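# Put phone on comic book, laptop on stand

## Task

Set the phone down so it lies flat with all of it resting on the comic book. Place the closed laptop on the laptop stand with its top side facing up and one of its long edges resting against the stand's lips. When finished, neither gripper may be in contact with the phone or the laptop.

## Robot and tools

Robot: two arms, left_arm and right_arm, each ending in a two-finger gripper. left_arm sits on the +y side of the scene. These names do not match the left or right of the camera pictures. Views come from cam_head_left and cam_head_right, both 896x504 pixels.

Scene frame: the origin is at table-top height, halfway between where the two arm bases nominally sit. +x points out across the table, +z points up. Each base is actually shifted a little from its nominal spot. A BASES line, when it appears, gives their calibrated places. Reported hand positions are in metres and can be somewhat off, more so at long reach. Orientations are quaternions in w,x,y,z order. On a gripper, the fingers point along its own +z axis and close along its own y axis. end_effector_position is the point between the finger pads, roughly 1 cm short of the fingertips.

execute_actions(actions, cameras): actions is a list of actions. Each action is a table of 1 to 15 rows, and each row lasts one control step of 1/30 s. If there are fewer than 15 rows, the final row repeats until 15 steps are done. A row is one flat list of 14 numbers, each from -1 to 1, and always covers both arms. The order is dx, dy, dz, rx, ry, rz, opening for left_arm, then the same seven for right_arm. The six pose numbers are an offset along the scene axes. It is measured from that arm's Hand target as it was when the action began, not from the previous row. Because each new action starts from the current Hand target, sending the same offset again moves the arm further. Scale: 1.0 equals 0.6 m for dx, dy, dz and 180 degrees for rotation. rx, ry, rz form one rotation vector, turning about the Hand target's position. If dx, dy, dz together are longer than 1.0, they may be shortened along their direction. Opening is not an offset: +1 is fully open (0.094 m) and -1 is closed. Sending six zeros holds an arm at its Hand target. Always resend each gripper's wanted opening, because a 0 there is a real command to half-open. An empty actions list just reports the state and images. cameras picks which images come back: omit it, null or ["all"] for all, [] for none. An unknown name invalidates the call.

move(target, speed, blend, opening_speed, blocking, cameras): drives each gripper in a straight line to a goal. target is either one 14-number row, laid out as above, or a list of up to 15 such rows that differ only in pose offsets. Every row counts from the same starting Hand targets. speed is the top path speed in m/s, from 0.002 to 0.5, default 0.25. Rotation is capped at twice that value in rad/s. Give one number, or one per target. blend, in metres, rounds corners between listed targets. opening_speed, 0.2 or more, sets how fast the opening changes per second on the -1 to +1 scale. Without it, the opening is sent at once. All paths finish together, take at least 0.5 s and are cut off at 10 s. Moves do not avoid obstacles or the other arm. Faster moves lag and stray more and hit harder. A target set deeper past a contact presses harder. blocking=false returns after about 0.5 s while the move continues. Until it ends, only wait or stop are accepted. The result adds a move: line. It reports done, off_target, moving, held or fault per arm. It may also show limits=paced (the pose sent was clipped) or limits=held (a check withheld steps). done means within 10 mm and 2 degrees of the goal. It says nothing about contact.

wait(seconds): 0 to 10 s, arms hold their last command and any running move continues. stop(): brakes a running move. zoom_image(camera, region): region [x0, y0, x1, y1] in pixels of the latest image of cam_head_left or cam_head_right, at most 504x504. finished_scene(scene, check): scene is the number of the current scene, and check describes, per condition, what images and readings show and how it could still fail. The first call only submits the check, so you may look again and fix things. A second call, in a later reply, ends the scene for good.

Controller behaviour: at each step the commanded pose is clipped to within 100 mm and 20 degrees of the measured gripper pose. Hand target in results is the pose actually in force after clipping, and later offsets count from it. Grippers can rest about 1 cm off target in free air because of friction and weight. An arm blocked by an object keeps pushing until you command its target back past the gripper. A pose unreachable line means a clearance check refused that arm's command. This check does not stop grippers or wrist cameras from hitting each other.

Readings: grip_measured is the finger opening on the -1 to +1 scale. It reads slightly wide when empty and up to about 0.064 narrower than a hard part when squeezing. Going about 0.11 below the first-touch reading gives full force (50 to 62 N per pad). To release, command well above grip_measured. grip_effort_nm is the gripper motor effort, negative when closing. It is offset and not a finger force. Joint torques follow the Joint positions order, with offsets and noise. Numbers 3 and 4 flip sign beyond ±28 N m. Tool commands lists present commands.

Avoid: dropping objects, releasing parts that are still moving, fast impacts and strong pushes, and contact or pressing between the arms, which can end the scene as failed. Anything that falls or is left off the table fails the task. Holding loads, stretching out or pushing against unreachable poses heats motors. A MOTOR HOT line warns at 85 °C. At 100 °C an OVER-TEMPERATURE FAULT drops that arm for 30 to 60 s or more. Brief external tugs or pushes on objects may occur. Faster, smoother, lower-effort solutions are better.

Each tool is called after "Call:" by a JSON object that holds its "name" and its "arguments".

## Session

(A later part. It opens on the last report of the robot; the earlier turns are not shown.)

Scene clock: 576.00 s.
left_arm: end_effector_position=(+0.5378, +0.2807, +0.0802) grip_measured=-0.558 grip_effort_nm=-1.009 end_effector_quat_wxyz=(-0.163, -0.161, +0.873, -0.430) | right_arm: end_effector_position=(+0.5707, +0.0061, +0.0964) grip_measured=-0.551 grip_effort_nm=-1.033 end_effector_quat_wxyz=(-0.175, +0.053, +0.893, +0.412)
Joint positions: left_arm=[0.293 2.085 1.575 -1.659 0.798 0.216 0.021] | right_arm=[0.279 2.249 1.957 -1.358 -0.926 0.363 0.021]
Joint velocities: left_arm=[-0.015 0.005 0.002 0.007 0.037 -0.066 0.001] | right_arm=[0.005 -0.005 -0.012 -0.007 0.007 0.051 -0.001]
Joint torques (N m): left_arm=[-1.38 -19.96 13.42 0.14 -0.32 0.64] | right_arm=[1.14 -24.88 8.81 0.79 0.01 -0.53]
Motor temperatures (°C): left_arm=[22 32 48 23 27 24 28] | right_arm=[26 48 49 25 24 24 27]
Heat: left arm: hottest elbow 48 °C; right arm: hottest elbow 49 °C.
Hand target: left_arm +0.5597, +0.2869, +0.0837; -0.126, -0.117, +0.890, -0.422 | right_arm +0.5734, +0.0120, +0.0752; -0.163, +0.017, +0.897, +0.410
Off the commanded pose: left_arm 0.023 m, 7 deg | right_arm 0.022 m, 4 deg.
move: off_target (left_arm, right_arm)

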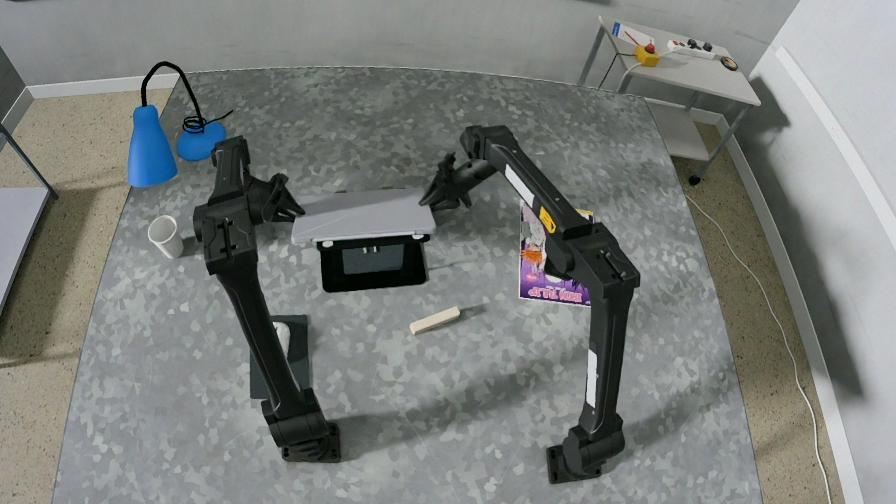

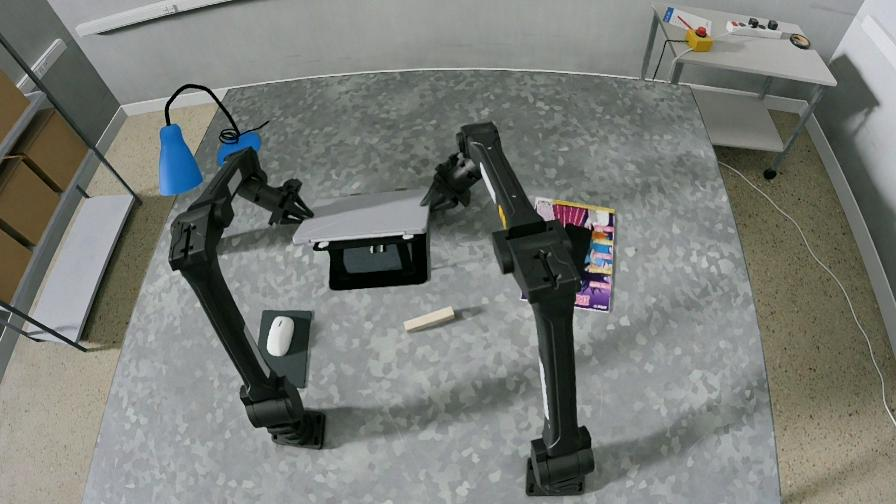

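Call:
{"name": "move", "arguments": {"target": [-0.01,0,0.01,0,0,0,-0.1,0,0,0.03,0,0,0,-0.1], "speed": 0.04, "opening_speed": 0.3}}

Call:
{"name": "zoom_image", "arguments": {"camera": "cam_head_left", "region": [270, 130, 470, 280]}}

Call:
{"name": "zoom_image", "arguments": {"camera": "cam_head_right", "region": [270, 130, 470, 280]}}

Scene clock: 584.20 s.
left_arm: end_effector_position=(+0.5384, +0.2829, +0.0785) grip_measured=-0.103 grip_effort_nm=0.125 end_effector_quat_wxyz=(-0.150, -0.132, +0.882, -0.427) | right_arm: end_effector_position=(+0.5697, +0.0046, +0.0950) grip_measured=-0.102 grip_effort_nm=0.066 end_effector_quat_wxyz=(-0.164, +0.026, +0.896, +0.412)
Joint positions: left_arm=[0.293 2.085 1.579 -1.652 0.782 0.273 0.042] | right_arm=[0.279 2.249 1.957 -1.365 -0.915 0.299 0.042]
Joint velocities: left_arm=[0.015 0.005 -0.002 -0.012 -0.022 -0.022 0] | right_arm=[-0.015 -0.005 0.007 0.002 -0.051 -0.037 0.001]
Joint torques (N m): left_arm=[-0.79 -20.95 11.78 -0.39 0.21 0.14] | right_arm=[1.26 -25.88 10.66 -0.36 -0.38 0.04]
Motor temperatures (°C): left_arm=[22 31 47 23 27 24 28] | right_arm=[26 46 50 25 24 24 27]
Heat: left arm: hottest elbow 47 °C; right arm: hottest elbow 50 °C.
Hand target: left_arm +0.5537, +0.2870, +0.0896; -0.126, -0.117, +0.890, -0.422 | right_arm +0.5737, +0.0124, +0.0932; -0.163, +0.017, +0.897, +0.410
Off the commanded pose: left_arm 0.019 m, 3 deg | right_arm 0.008 m, 1 deg.
move: off_target (left_arm)

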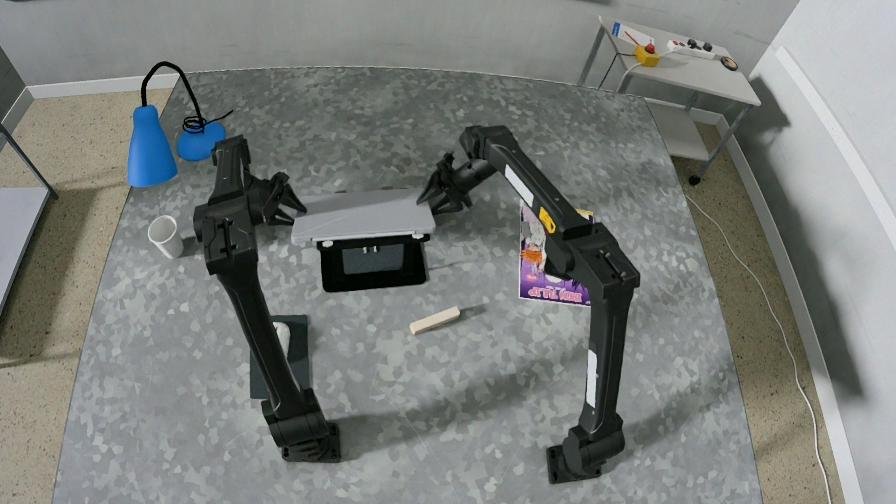

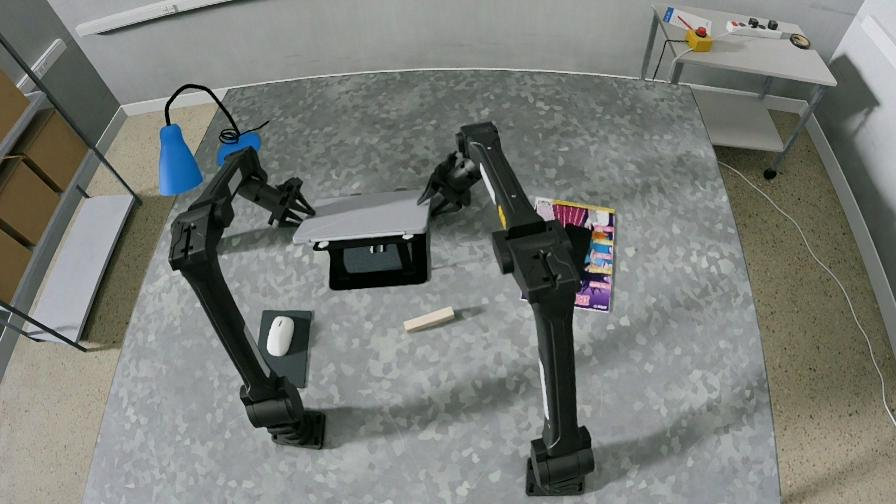

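Scaled by 2.520.

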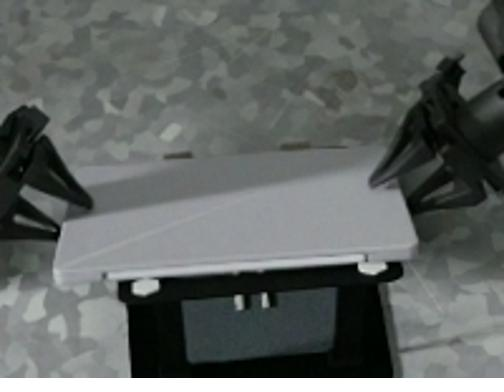

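Scaled by 2.520.

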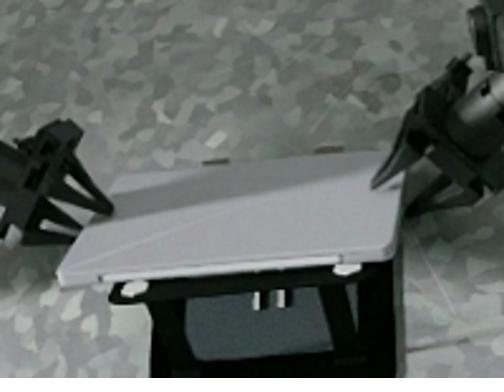

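Call:
{"name": "move", "arguments": {"target": [-0.01,0.1,0.02,0,0,0,0.2,0,-0.1,0.035,0,0,0,0.2], "speed": 0.06, "opening_speed": 0.4}}

Call:
{"name": "zoom_image", "arguments": {"camera": "cam_head_left", "region": [270, 130, 470, 280]}}

Call:
{"name": "zoom_image", "arguments": {"camera": "cam_head_right", "region": [270, 130, 470, 280]}}

Scene clock: 589.27 s.
left_arm: end_effector_position=(+0.5318, +0.3336, +0.0798) grip_measured=+0.198 grip_effort_nm=0.129 end_effector_quat_wxyz=(-0.126, -0.140, +0.889, -0.417) | right_arm: end_effector_position=(+0.5665, -0.0424, +0.0970) grip_measured=+0.199 grip_effort_nm=0.071 end_effector_quat_wxyz=(-0.178, +0.023, +0.896, +0.407)
Joint positions: left_arm=[0.381 2.085 1.599 -1.667 0.734 0.328 0.056] | right_arm=[0.212 2.249 1.957 -1.498 -0.902 0.164 0.056]
Joint velocities: left_arm=[0.005 -0.015 0.002 0.002 -0.007 -0.037 0.001] | right_arm=[0.005 0.005 0.002 0.002 -0.037 -0.051 0]
Joint torques (N m): left_arm=[-0.62 -22.48 13.24 -1.28 0.23 0.16] | right_arm=[-0.15 -28.81 9.63 -0.55 -0.38 0.04]
Motor temperatures (°C): left_arm=[22 31 47 23 27 24 28] | right_arm=[26 46 50 25 24 24 27]
Heat: left arm: hottest elbow 47 °C; right arm: hottest elbow 50 °C.
Hand target: left_arm +0.5479, +0.3472, +0.1010; -0.126, -0.117, +0.890, -0.423 | right_arm +0.5740, -0.0474, +0.1151; -0.162, +0.017, +0.897, +0.410
Off the commanded pose: left_arm 0.030 m, 3 deg | right_arm 0.019 m, 2 deg.
joint sent to its limit (left arm) — joint 4 (wrist pitch), lower limit. The joint targets are off in orientation, not in position.
move: off_target (left_arm, right_arm)

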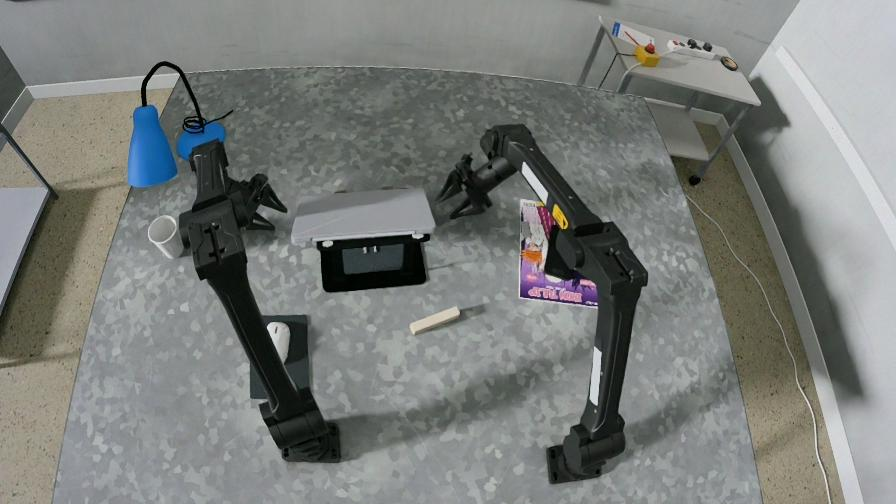

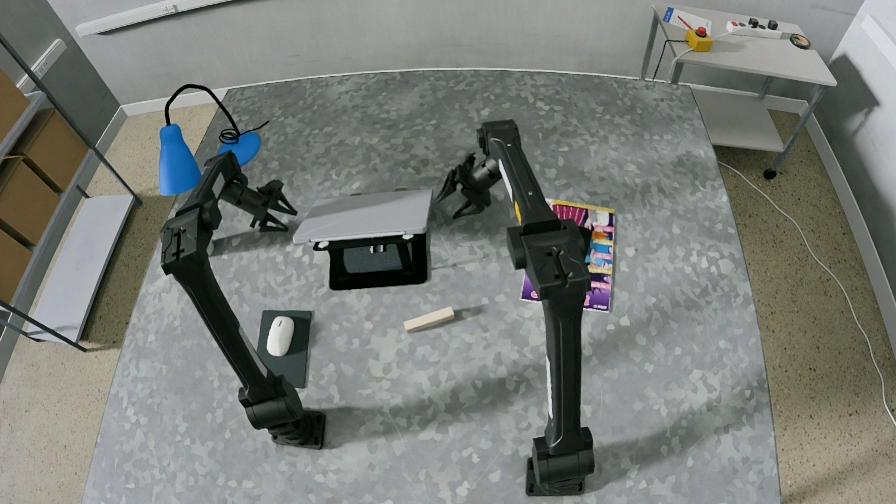

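Scaled by 2.520.

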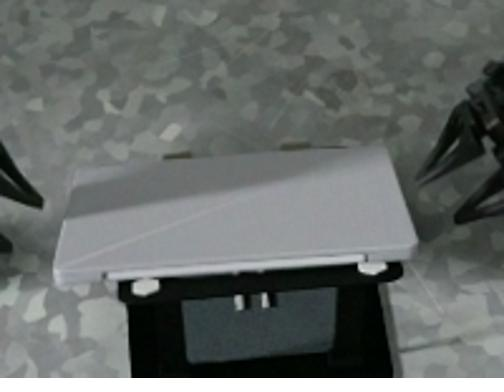

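Scaled by 2.520.

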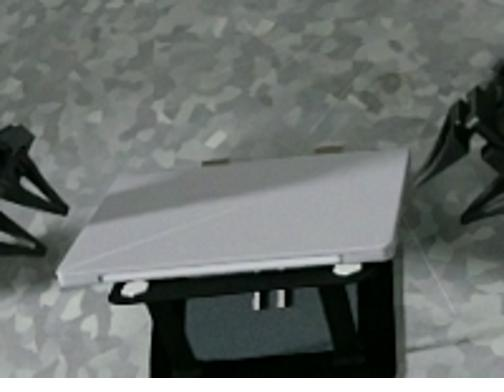

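Call:
{"name": "zoom_image", "arguments": {"camera": "cam_head_left", "region": [300, 170, 430, 220]}}

Call:
{"name": "zoom_image", "arguments": {"camera": "cam_head_right", "region": [310, 170, 440, 220]}}

Call:
{"name": "zoom_image", "arguments": {"camera": "cam_head_left", "region": [285, 205, 445, 265]}}

Scaled by 3.877.

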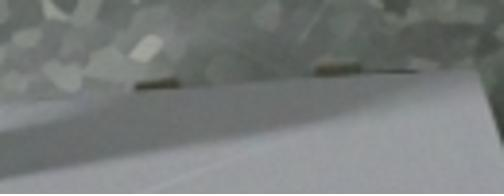

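Scaled by 3.877.

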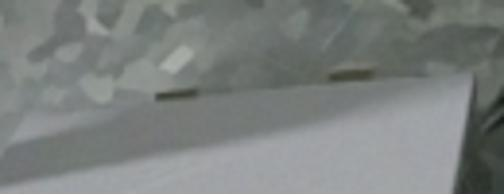

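Scaled by 3.150.

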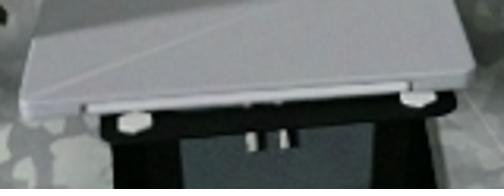

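Call:
{"name": "move", "arguments": {"target": [[-0.05,0.04,0.04,0.006,-0.05,0,-1,-0.05,-0.08,0.03,0.006,-0.05,0,-1],[-0.28,0.04,0.09,0.0115,-0.0993,0,-1,-0.28,-0.08,0.07,0.0115,-0.0993,0,-1]], "speed": 0.12, "blend": 0.02}}

Call:
{"name": "zoom_image", "arguments": {"camera": "cam_head_left", "region": [285, 170, 445, 300]}}

Scene clock: 615.17 s.
left_arm: end_effector_position=(+0.3849, +0.3709, +0.1478) grip_measured=-0.987 grip_effort_nm=-0.691 end_effector_quat_wxyz=(+0.008, -0.054, +0.904, -0.423) | right_arm: end_effector_position=(+0.4117, -0.0979, +0.1616) grip_measured=-0.992 grip_effort_nm=-0.437 end_effector_quat_wxyz=(-0.022, -0.048, +0.904, +0.424)
Joint positions: left_arm=[0.622 1.685 1.197 -1.658 0.701 0.746 0.001] | right_arm=[0.175 1.62 1.186 -1.048 -0.874 0.115 0]
Joint velocities: left_arm=[-0.005 -0.024 -0.007 0.012 -0.037 0.037 0] | right_arm=[0.005 -0.015 -0.002 0.002 -0.037 -0.037 -0.001]
Joint torques (N m): left_arm=[-0.79 -17.2 6.99 -0.87 0.23 0.18] | right_arm=[1.32 -18.14 7.02 0.68 -0.36 0.14]
Motor temperatures (°C): left_arm=[22 31 45 23 27 24 27] | right_arm=[26 47 49 25 24 23 26]
Heat: left arm: hottest elbow 45 °C; right arm: hottest elbow 49 °C.
Hand target: left_arm +0.3792, +0.3721, +0.1536; +0.015, -0.053, +0.906, -0.420 | right_arm +0.4061, -0.0938, +0.1616; -0.022, -0.052, +0.904, +0.423
Off the commanded pose: left_arm 0.009 m, 1 deg | right_arm 0.008 m, 0 deg.
move: done

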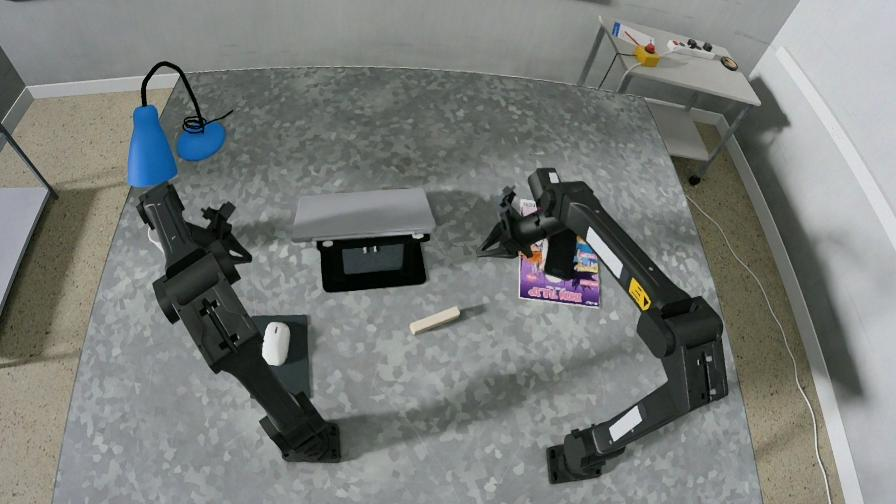

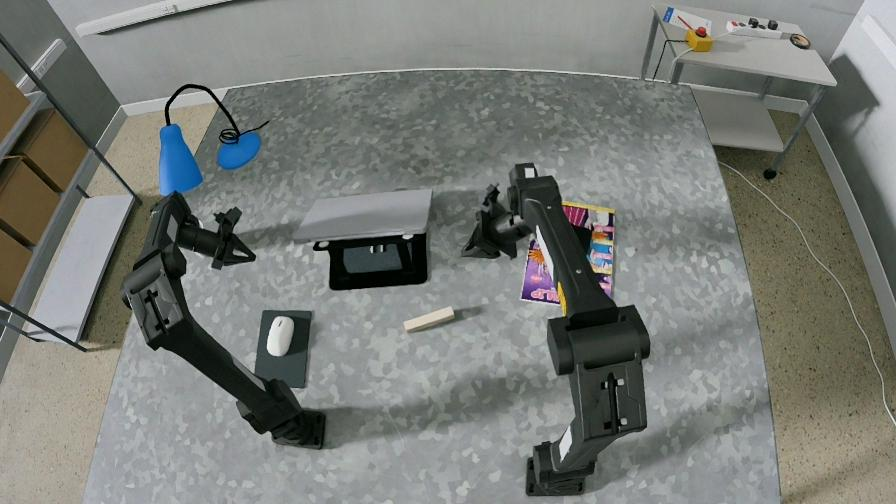

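Scaled by 3.150.

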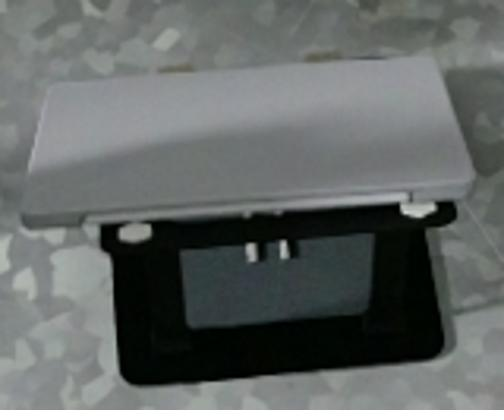

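Call:
{"name": "zoom_image", "arguments": {"camera": "cam_head_left", "region": [325, 180, 365, 203]}}

Call:
{"name": "zoom_image", "arguments": {"camera": "cam_head_left", "region": [375, 178, 415, 201]}}

Call:
{"name": "zoom_image", "arguments": {"camera": "cam_head_right", "region": [340, 182, 380, 205]}}

Call:
{"name": "zoom_image", "arguments": {"camera": "cam_head_right", "region": [388, 178, 428, 201]}}

Scaled by 12.600.

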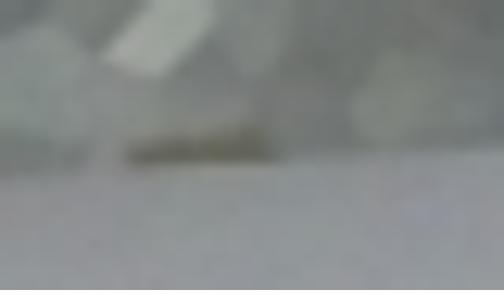

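Scaled by 12.600.

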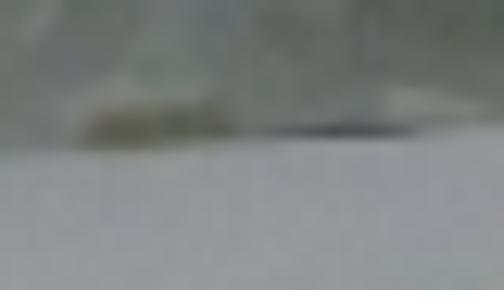

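Scaled by 12.600.

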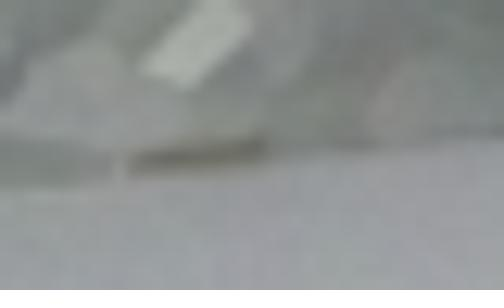

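Scaled by 12.600.

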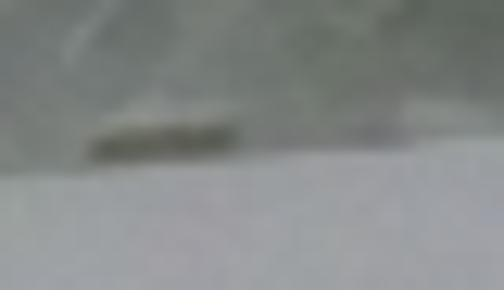

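Call:
{"name": "move", "arguments": {"target": [0.027,-0.207,-0.027,0,0,0,-1,0.03,0.175,-0.045,0,0,0,-1], "speed": 0.08}}

Call:
{"name": "zoom_image", "arguments": {"camera": "cam_head_left", "region": [265, 180, 465, 300]}}

Call:
{"name": "zoom_image", "arguments": {"camera": "cam_head_right", "region": [265, 180, 465, 300]}}

Scene clock: 649.93 s.
left_arm: end_effector_position=(+0.3969, +0.2530, +0.1329) grip_measured=-0.987 grip_effort_nm=-0.696 end_effector_quat_wxyz=(+0.009, -0.058, +0.904, -0.423) | right_arm: end_effector_position=(+0.4114, +0.0002, +0.1344) grip_measured=-0.992 grip_effort_nm=-0.442 end_effector_quat_wxyz=(-0.027, -0.048, +0.905, +0.422)
Joint positions: left_arm=[0.354 1.54 0.996 -1.362 0.822 0.402 0.001] | right_arm=[0.374 1.687 1.186 -0.772 -0.833 0.406 0]
Joint velocities: left_arm=[-0.024 -0.024 -0.007 0.002 0.022 0.007 0] | right_arm=[0.005 0.005 -0.002 0.002 -0.051 0.022 0]
Joint torques (N m): left_arm=[-1.79 -14.51 7.27 0.16 0.56 -0.03] | right_arm=[1.26 -15.68 10.77 1.05 -0.32 0.19]
Motor temperatures (°C): left_arm=[22 30 42 23 27 24 28] | right_arm=[26 44 44 25 24 23 26]
Heat: left arm: hottest elbow 42 °C; right arm: hottest shoulder 44 °C.
Hand target: left_arm +0.3955, +0.2479, +0.1387; +0.016, -0.053, +0.906, -0.420 | right_arm +0.4238, +0.0107, +0.1325; -0.023, -0.052, +0.904, +0.423
Off the commanded pose: left_arm 0.007 m, 1 deg | right_arm 0.017 m, 1 deg.
move: off_target (right_arm)

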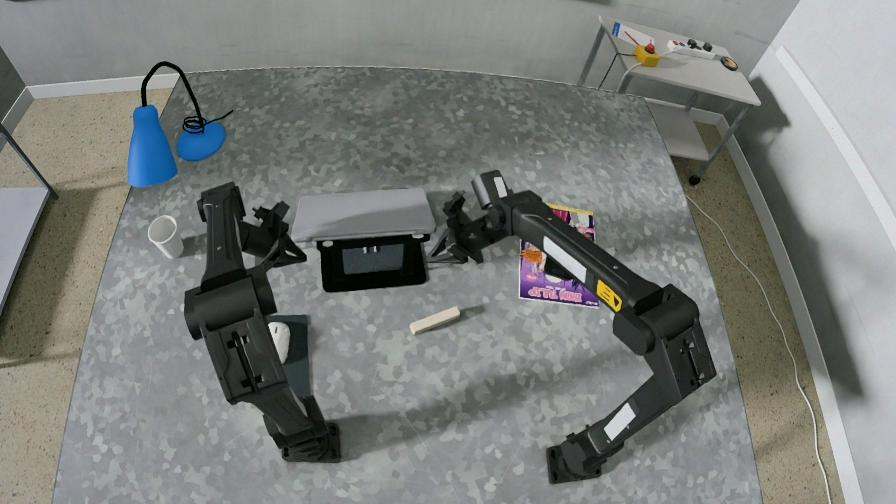

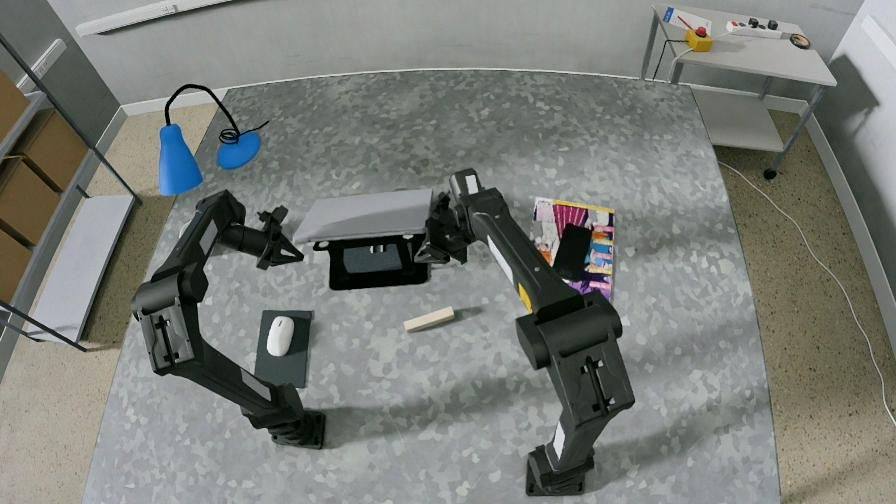

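Scaled by 2.520.

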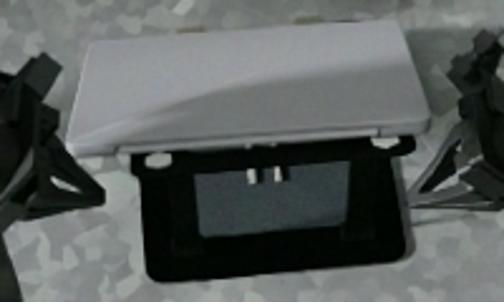

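Scaled by 2.520.

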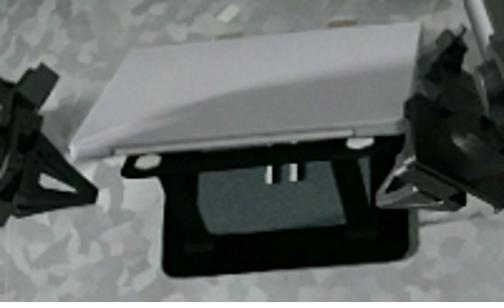

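Call:
{"name": "move", "arguments": {"target": [0.055,0,0,0,0,0,-1,-0.02,-0.08,0.0,0,0,0,-1], "speed": 0.05}}

Call:
{"name": "zoom_image", "arguments": {"camera": "cam_head_left", "region": [285, 170, 445, 300]}}

Scene clock: 663.57 s.
left_arm: end_effector_position=(+0.4055, +0.2456, +0.1280) grip_measured=-0.987 grip_effort_nm=-0.696 end_effector_quat_wxyz=(-0.003, -0.066, +0.902, -0.426) | right_arm: end_effector_position=(+0.4152, -0.0301, +0.1299) grip_measured=-0.992 grip_effort_nm=-0.442 end_effector_quat_wxyz=(-0.024, -0.054, +0.904, +0.423)
Joint positions: left_arm=[0.328 1.567 1.01 -1.346 0.831 0.359 0.001] | right_arm=[0.313 1.686 1.175 -0.825 -0.851 0.304 0]
Joint velocities: left_arm=[0.005 -0.005 0.002 -0.022 -0.022 -0.066 0.001] | right_arm=[-0.005 -0.005 -0.007 -0.007 -0.037 0.037 -0.001]
Joint torques (N m): left_arm=[-2.43 -12.22 13.48 0.06 0.52 -0.01] | right_arm=[-0.32 -19.72 6.97 0.13 -0.51 0.04]
Motor temperatures (°C): left_arm=[22 31 42 23 27 24 28] | right_arm=[26 45 44 25 24 23 26]
Heat: left arm: hottest elbow 42 °C; right arm: hottest shoulder 45 °C.
Hand target: left_arm +0.4285, +0.2478, +0.1389; +0.016, -0.053, +0.906, -0.420 | right_arm +0.4116, -0.0371, +0.1335; -0.023, -0.052, +0.904, +0.423
Off the commanded pose: left_arm 0.025 m, 3 deg | right_arm 0.008 m, 0 deg.
move: off_target (left_arm)

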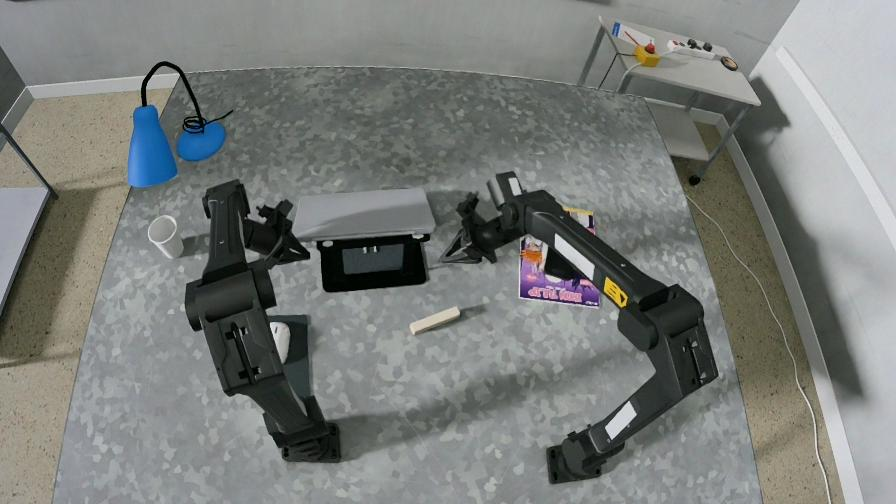

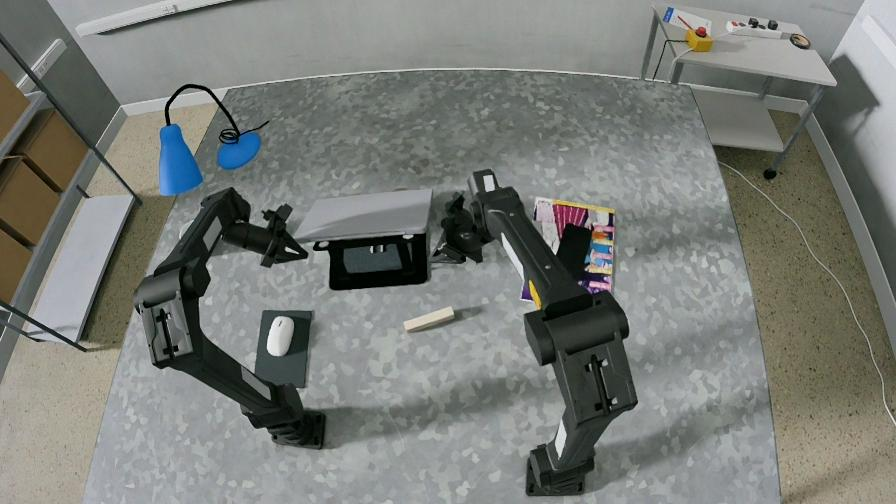

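Scaled by 3.150.

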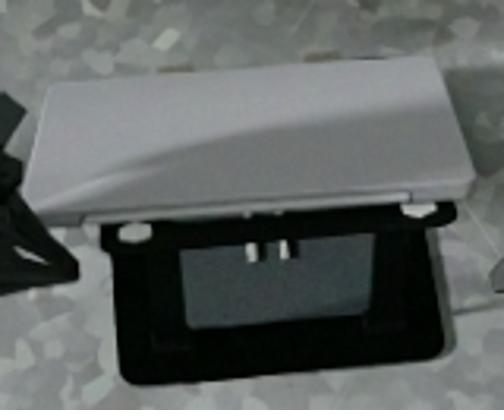

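Call:
{"name": "move", "arguments": {"target": [0.025,0,0.0,0,0,0,-1,0,0,0.0,0,0,0,-1], "speed": 0.05}}

Call:
{"name": "zoom_image", "arguments": {"camera": "cam_head_left", "region": [285, 170, 445, 300]}}

Scene clock: 670.93 s.
left_arm: end_effector_position=(+0.4200, +0.2458, +0.1280) grip_measured=-0.987 grip_effort_nm=-0.696 end_effector_quat_wxyz=(-0.003, -0.066, +0.903, -0.426) | right_arm: end_effector_position=(+0.4152, -0.0301, +0.1299) grip_measured=-0.992 grip_effort_nm=-0.437 end_effector_quat_wxyz=(-0.024, -0.055, +0.904, +0.423)
Joint positions: left_arm=[0.316 1.597 1.047 -1.341 0.834 0.342 0.001] | right_arm=[0.313 1.686 1.175 -0.825 -0.851 0.303 0]
Joint velocities: left_arm=[-0.005 -0.005 -0.007 0.007 -0.066 -0.022 0.002] | right_arm=[-0.005 -0.005 -0.007 -0.002 -0.051 -0.007 -0.001]
Joint torques (N m): left_arm=[-2.67 -12.69 13.63 0.09 0.59 -0.07] | right_arm=[-0.26 -19.66 6.97 0.14 -0.51 0.03]
Motor temperatures (°C): left_arm=[22 31 42 23 27 24 28] | right_arm=[26 45 44 25 24 23 26]
Heat: left arm: hottest elbow 42 °C; right arm: hottest shoulder 45 °C.
Hand target: left_arm +0.4435, +0.2477, +0.1390; +0.016, -0.053, +0.906, -0.420 | right_arm +0.4116, -0.0371, +0.1335; -0.022, -0.052, +0.904, +0.423
Off the commanded pose: left_arm 0.026 m, 3 deg | right_arm 0.009 m, 0 deg.
move: off_target (left_arm)

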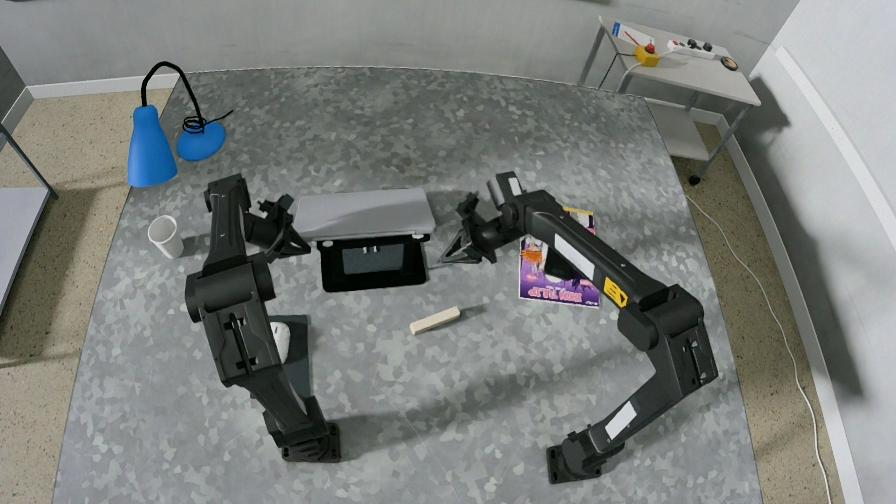

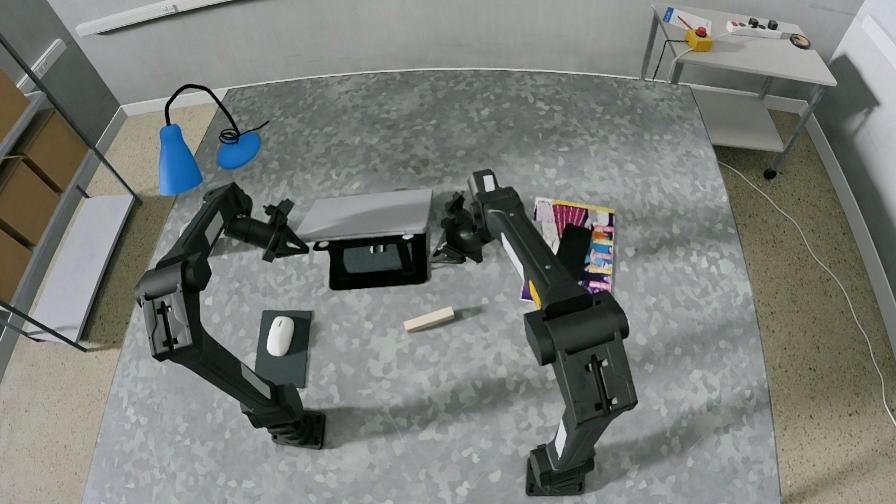

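Scaled by 3.150.

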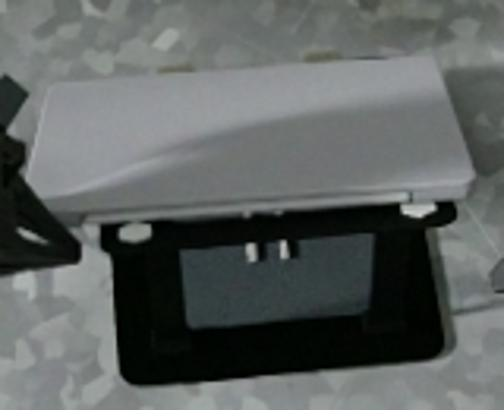

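Call:
{"name": "move", "arguments": {"target": [0.02,0,0.0,0,0,0,-1,0,0,0.0,0,0,0,-1], "speed": 0.05, "cameras": ["cam_head_left"]}}

Call:
{"name": "zoom_image", "arguments": {"camera": "cam_head_left", "region": [285, 170, 445, 300]}}

Scene clock: 674.17 s.
left_arm: end_effector_position=(+0.4320, +0.2462, +0.1280) grip_measured=-0.987 grip_effort_nm=-0.691 end_effector_quat_wxyz=(-0.002, -0.066, +0.903, -0.425) | right_arm: end_effector_position=(+0.4152, -0.0301, +0.1299) grip_measured=-0.992 grip_effort_nm=-0.442 end_effector_quat_wxyz=(-0.024, -0.055, +0.904, +0.423)
Joint positions: left_arm=[0.307 1.622 1.079 -1.338 0.836 0.328 0.001] | right_arm=[0.313 1.686 1.175 -0.825 -0.851 0.303 0]
Joint velocities: left_arm=[0.005 0.005 -0.002 0.002 -0.007 -0.11 0] | right_arm=[0.024 -0.034 0.002 -0.017 0.081 0.037 -0.002]
Joint torques (N m): left_arm=[-2.96 -13.16 13.55 0.14 0.55 -0.06] | right_arm=[-0.26 -19.72 6.99 0.16 -0.51 0.02]
Motor temperatures (°C): left_arm=[22 30 42 23 27 24 28] | right_arm=[26 44 44 25 24 23 26]
Heat: left arm: hottest elbow 42 °C; right arm: hottest shoulder 44 °C.
Hand target: left_arm +0.4557, +0.2477, +0.1390; +0.016, -0.053, +0.906, -0.420 | right_arm +0.4116, -0.0371, +0.1335; -0.022, -0.052, +0.904, +0.423
Off the commanded pose: left_arm 0.026 m, 3 deg | right_arm 0.009 m, 0 deg.
move: off_target (left_arm)
Images, in order (width x height): cam_head_left 896x504.

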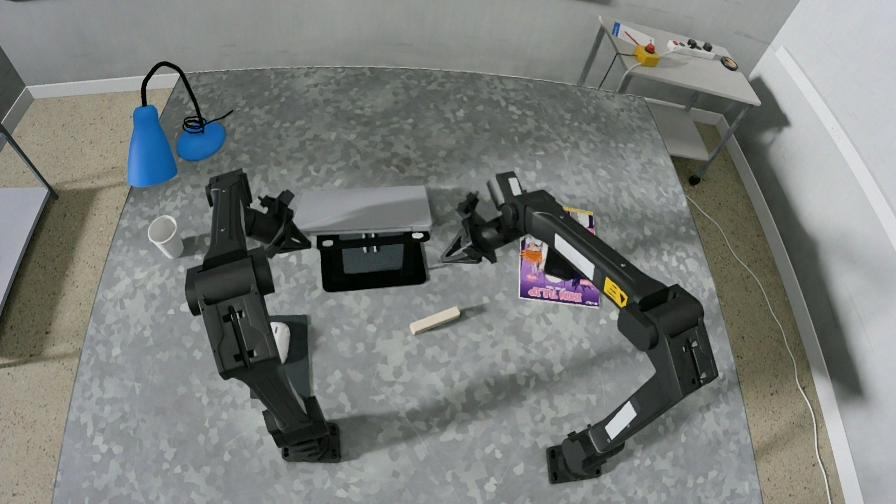

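Scaled by 3.150.

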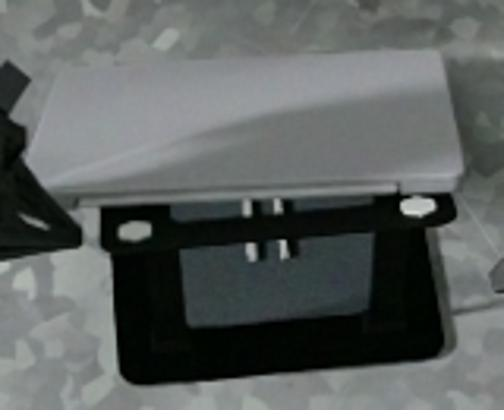

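Call:
{"name": "wait", "arguments": {"seconds": 0.5}}

Call:
{"name": "zoom_image", "arguments": {"camera": "cam_head_left", "region": [300, 170, 440, 260]}}

Call:
{"name": "zoom_image", "arguments": {"camera": "cam_head_right", "region": [300, 170, 440, 260]}}

Scene clock: 678.77 s.
left_arm: end_effector_position=(+0.4320, +0.2462, +0.1280) grip_measured=-0.987 grip_effort_nm=-0.696 end_effector_quat_wxyz=(-0.003, -0.066, +0.903, -0.425) | right_arm: end_effector_position=(+0.4152, -0.0301, +0.1299) grip_measured=-0.992 grip_effort_nm=-0.442 end_effector_quat_wxyz=(-0.024, -0.055, +0.904, +0.423)
Joint positions: left_arm=[0.307 1.622 1.079 -1.338 0.836 0.327 0.001] | right_arm=[0.313 1.686 1.175 -0.825 -0.851 0.303 0]
Joint velocities: left_arm=[-0.015 0.024 -0.007 -0.017 -0.139 0.007 0.001] | right_arm=[-0.005 -0.005 0.007 0.012 0.037 0.007 0.001]
Joint torques (N m): left_arm=[-2.02 -12.57 13.64 0.2 0.59 -0.07] | right_arm=[-0.21 -19.72 6.98 0.16 -0.51 0.03]
Motor temperatures (°C): left_arm=[22 30 43 23 27 24 28] | right_arm=[26 44 44 25 24 23 26]
Heat: left arm: hottest elbow 43 °C; right arm: hottest shoulder 44 °C.
Hand target: left_arm +0.4557, +0.2477, +0.1390; +0.016, -0.053, +0.906, -0.420 | right_arm +0.4116, -0.0371, +0.1335; -0.022, -0.052, +0.904, +0.423
Tool commands: left_gripper/opening=-1.0 right_gripper/opening=-1.0
Off the commanded pose: left_arm 0.026 m, 3 deg | right_arm 0.009 m, 0 deg.
wait: 0.50 s; at rest from the start

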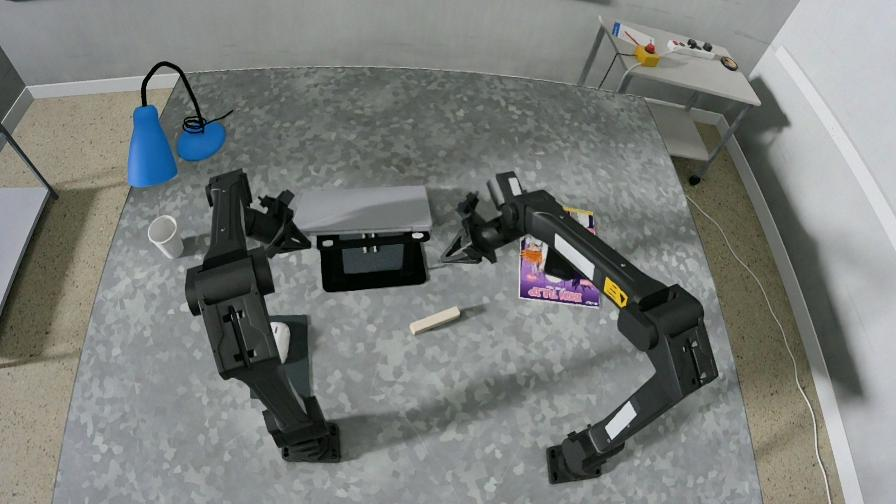

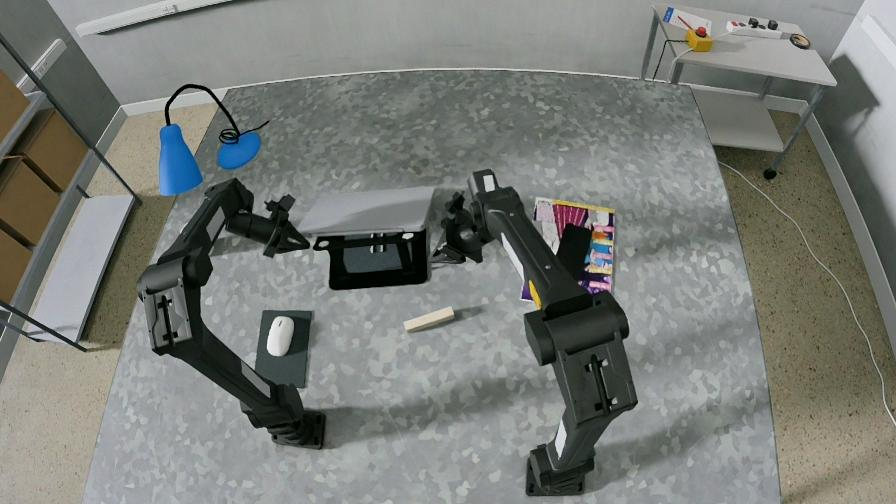

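Scaled by 3.600.

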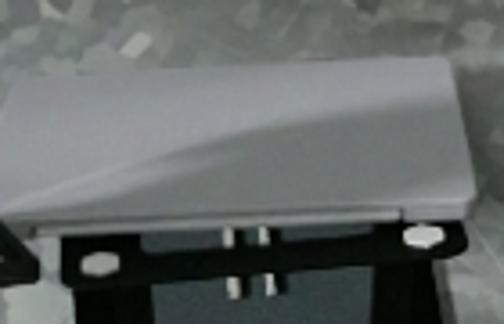

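Scaled by 3.600.

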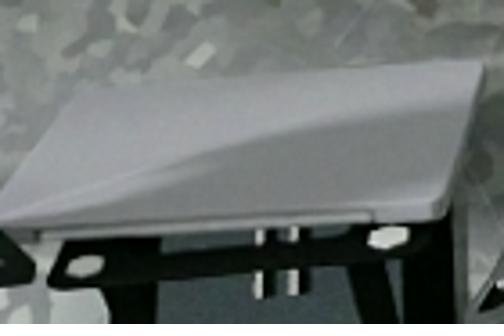

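Call:
{"name": "move", "arguments": {"target": [-0.09,0.04,0.0,0,0,0,-1,0,0,0.0,0,0,0,-1], "speed": 0.06}}

Call:
{"name": "zoom_image", "arguments": {"camera": "cam_head_left", "region": [285, 170, 445, 300]}}

Call:
{"name": "zoom_image", "arguments": {"camera": "cam_head_right", "region": [285, 170, 445, 300]}}

Scene clock: 686.50 s.
left_arm: end_effector_position=(+0.4073, +0.2687, +0.1316) grip_measured=-0.987 grip_effort_nm=-0.696 end_effector_quat_wxyz=(+0.009, -0.053, +0.905, -0.422) | right_arm: end_effector_position=(+0.4152, -0.0301, +0.1299) grip_measured=-0.992 grip_effort_nm=-0.442 end_effector_quat_wxyz=(-0.024, -0.055, +0.904, +0.423)
Joint positions: left_arm=[0.38 1.587 1.046 -1.396 0.811 0.45 0.001] | right_arm=[0.313 1.686 1.175 -0.825 -0.851 0.303 0]
Joint velocities: left_arm=[-0.005 0.005 0.002 -0.012 0.007 0.081 0] | right_arm=[-0.024 0.015 -0.002 -0.012 -0.007 0.022 0]
Joint torques (N m): left_arm=[-0.97 -15.68 7.38 -0.7 0.34 0.14] | right_arm=[-0.21 -19.72 6.98 0.13 -0.51 0.03]
Motor temperatures (°C): left_arm=[22 30 43 23 27 24 28] | right_arm=[26 44 43 25 24 23 26]
Heat: left arm: hottest elbow 43 °C; right arm: hottest shoulder 44 °C.
Hand target: left_arm +0.4016, +0.2718, +0.1386; +0.016, -0.053, +0.906, -0.420 | right_arm +0.4116, -0.0371, +0.1335; -0.022, -0.052, +0.904, +0.423
Off the commanded pose: left_arm 0.010 m, 1 deg | right_arm 0.009 m, 0 deg.
move: done

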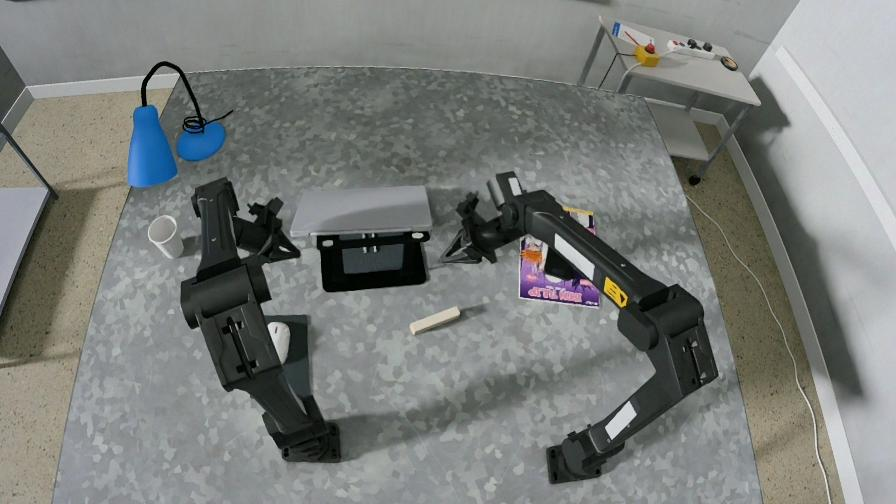

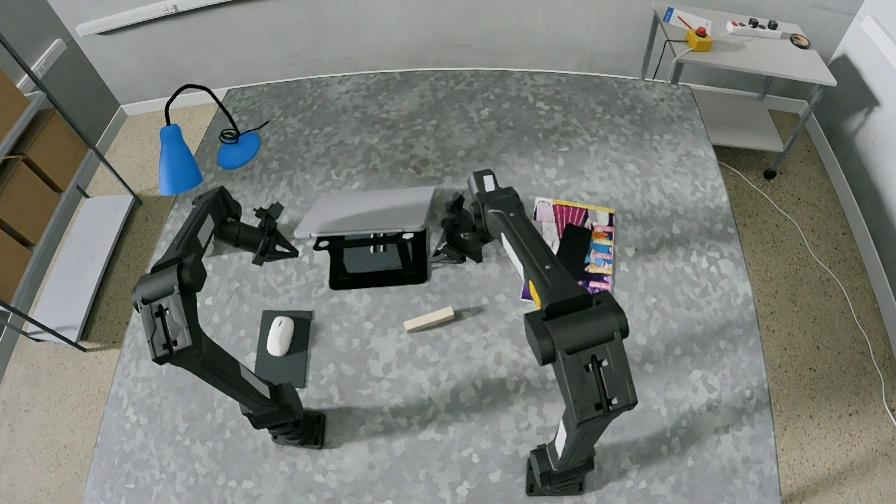

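Scaled by 3.150.

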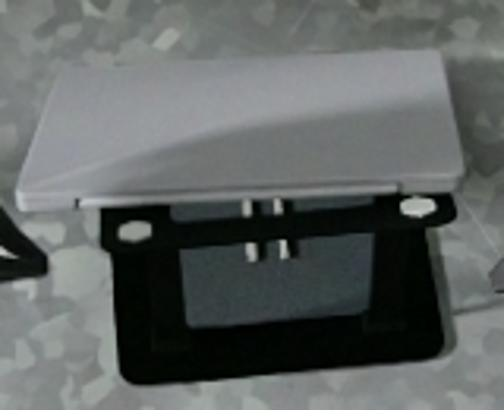

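Scaled by 3.150.

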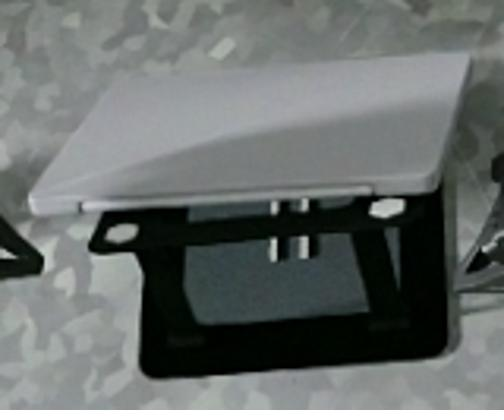

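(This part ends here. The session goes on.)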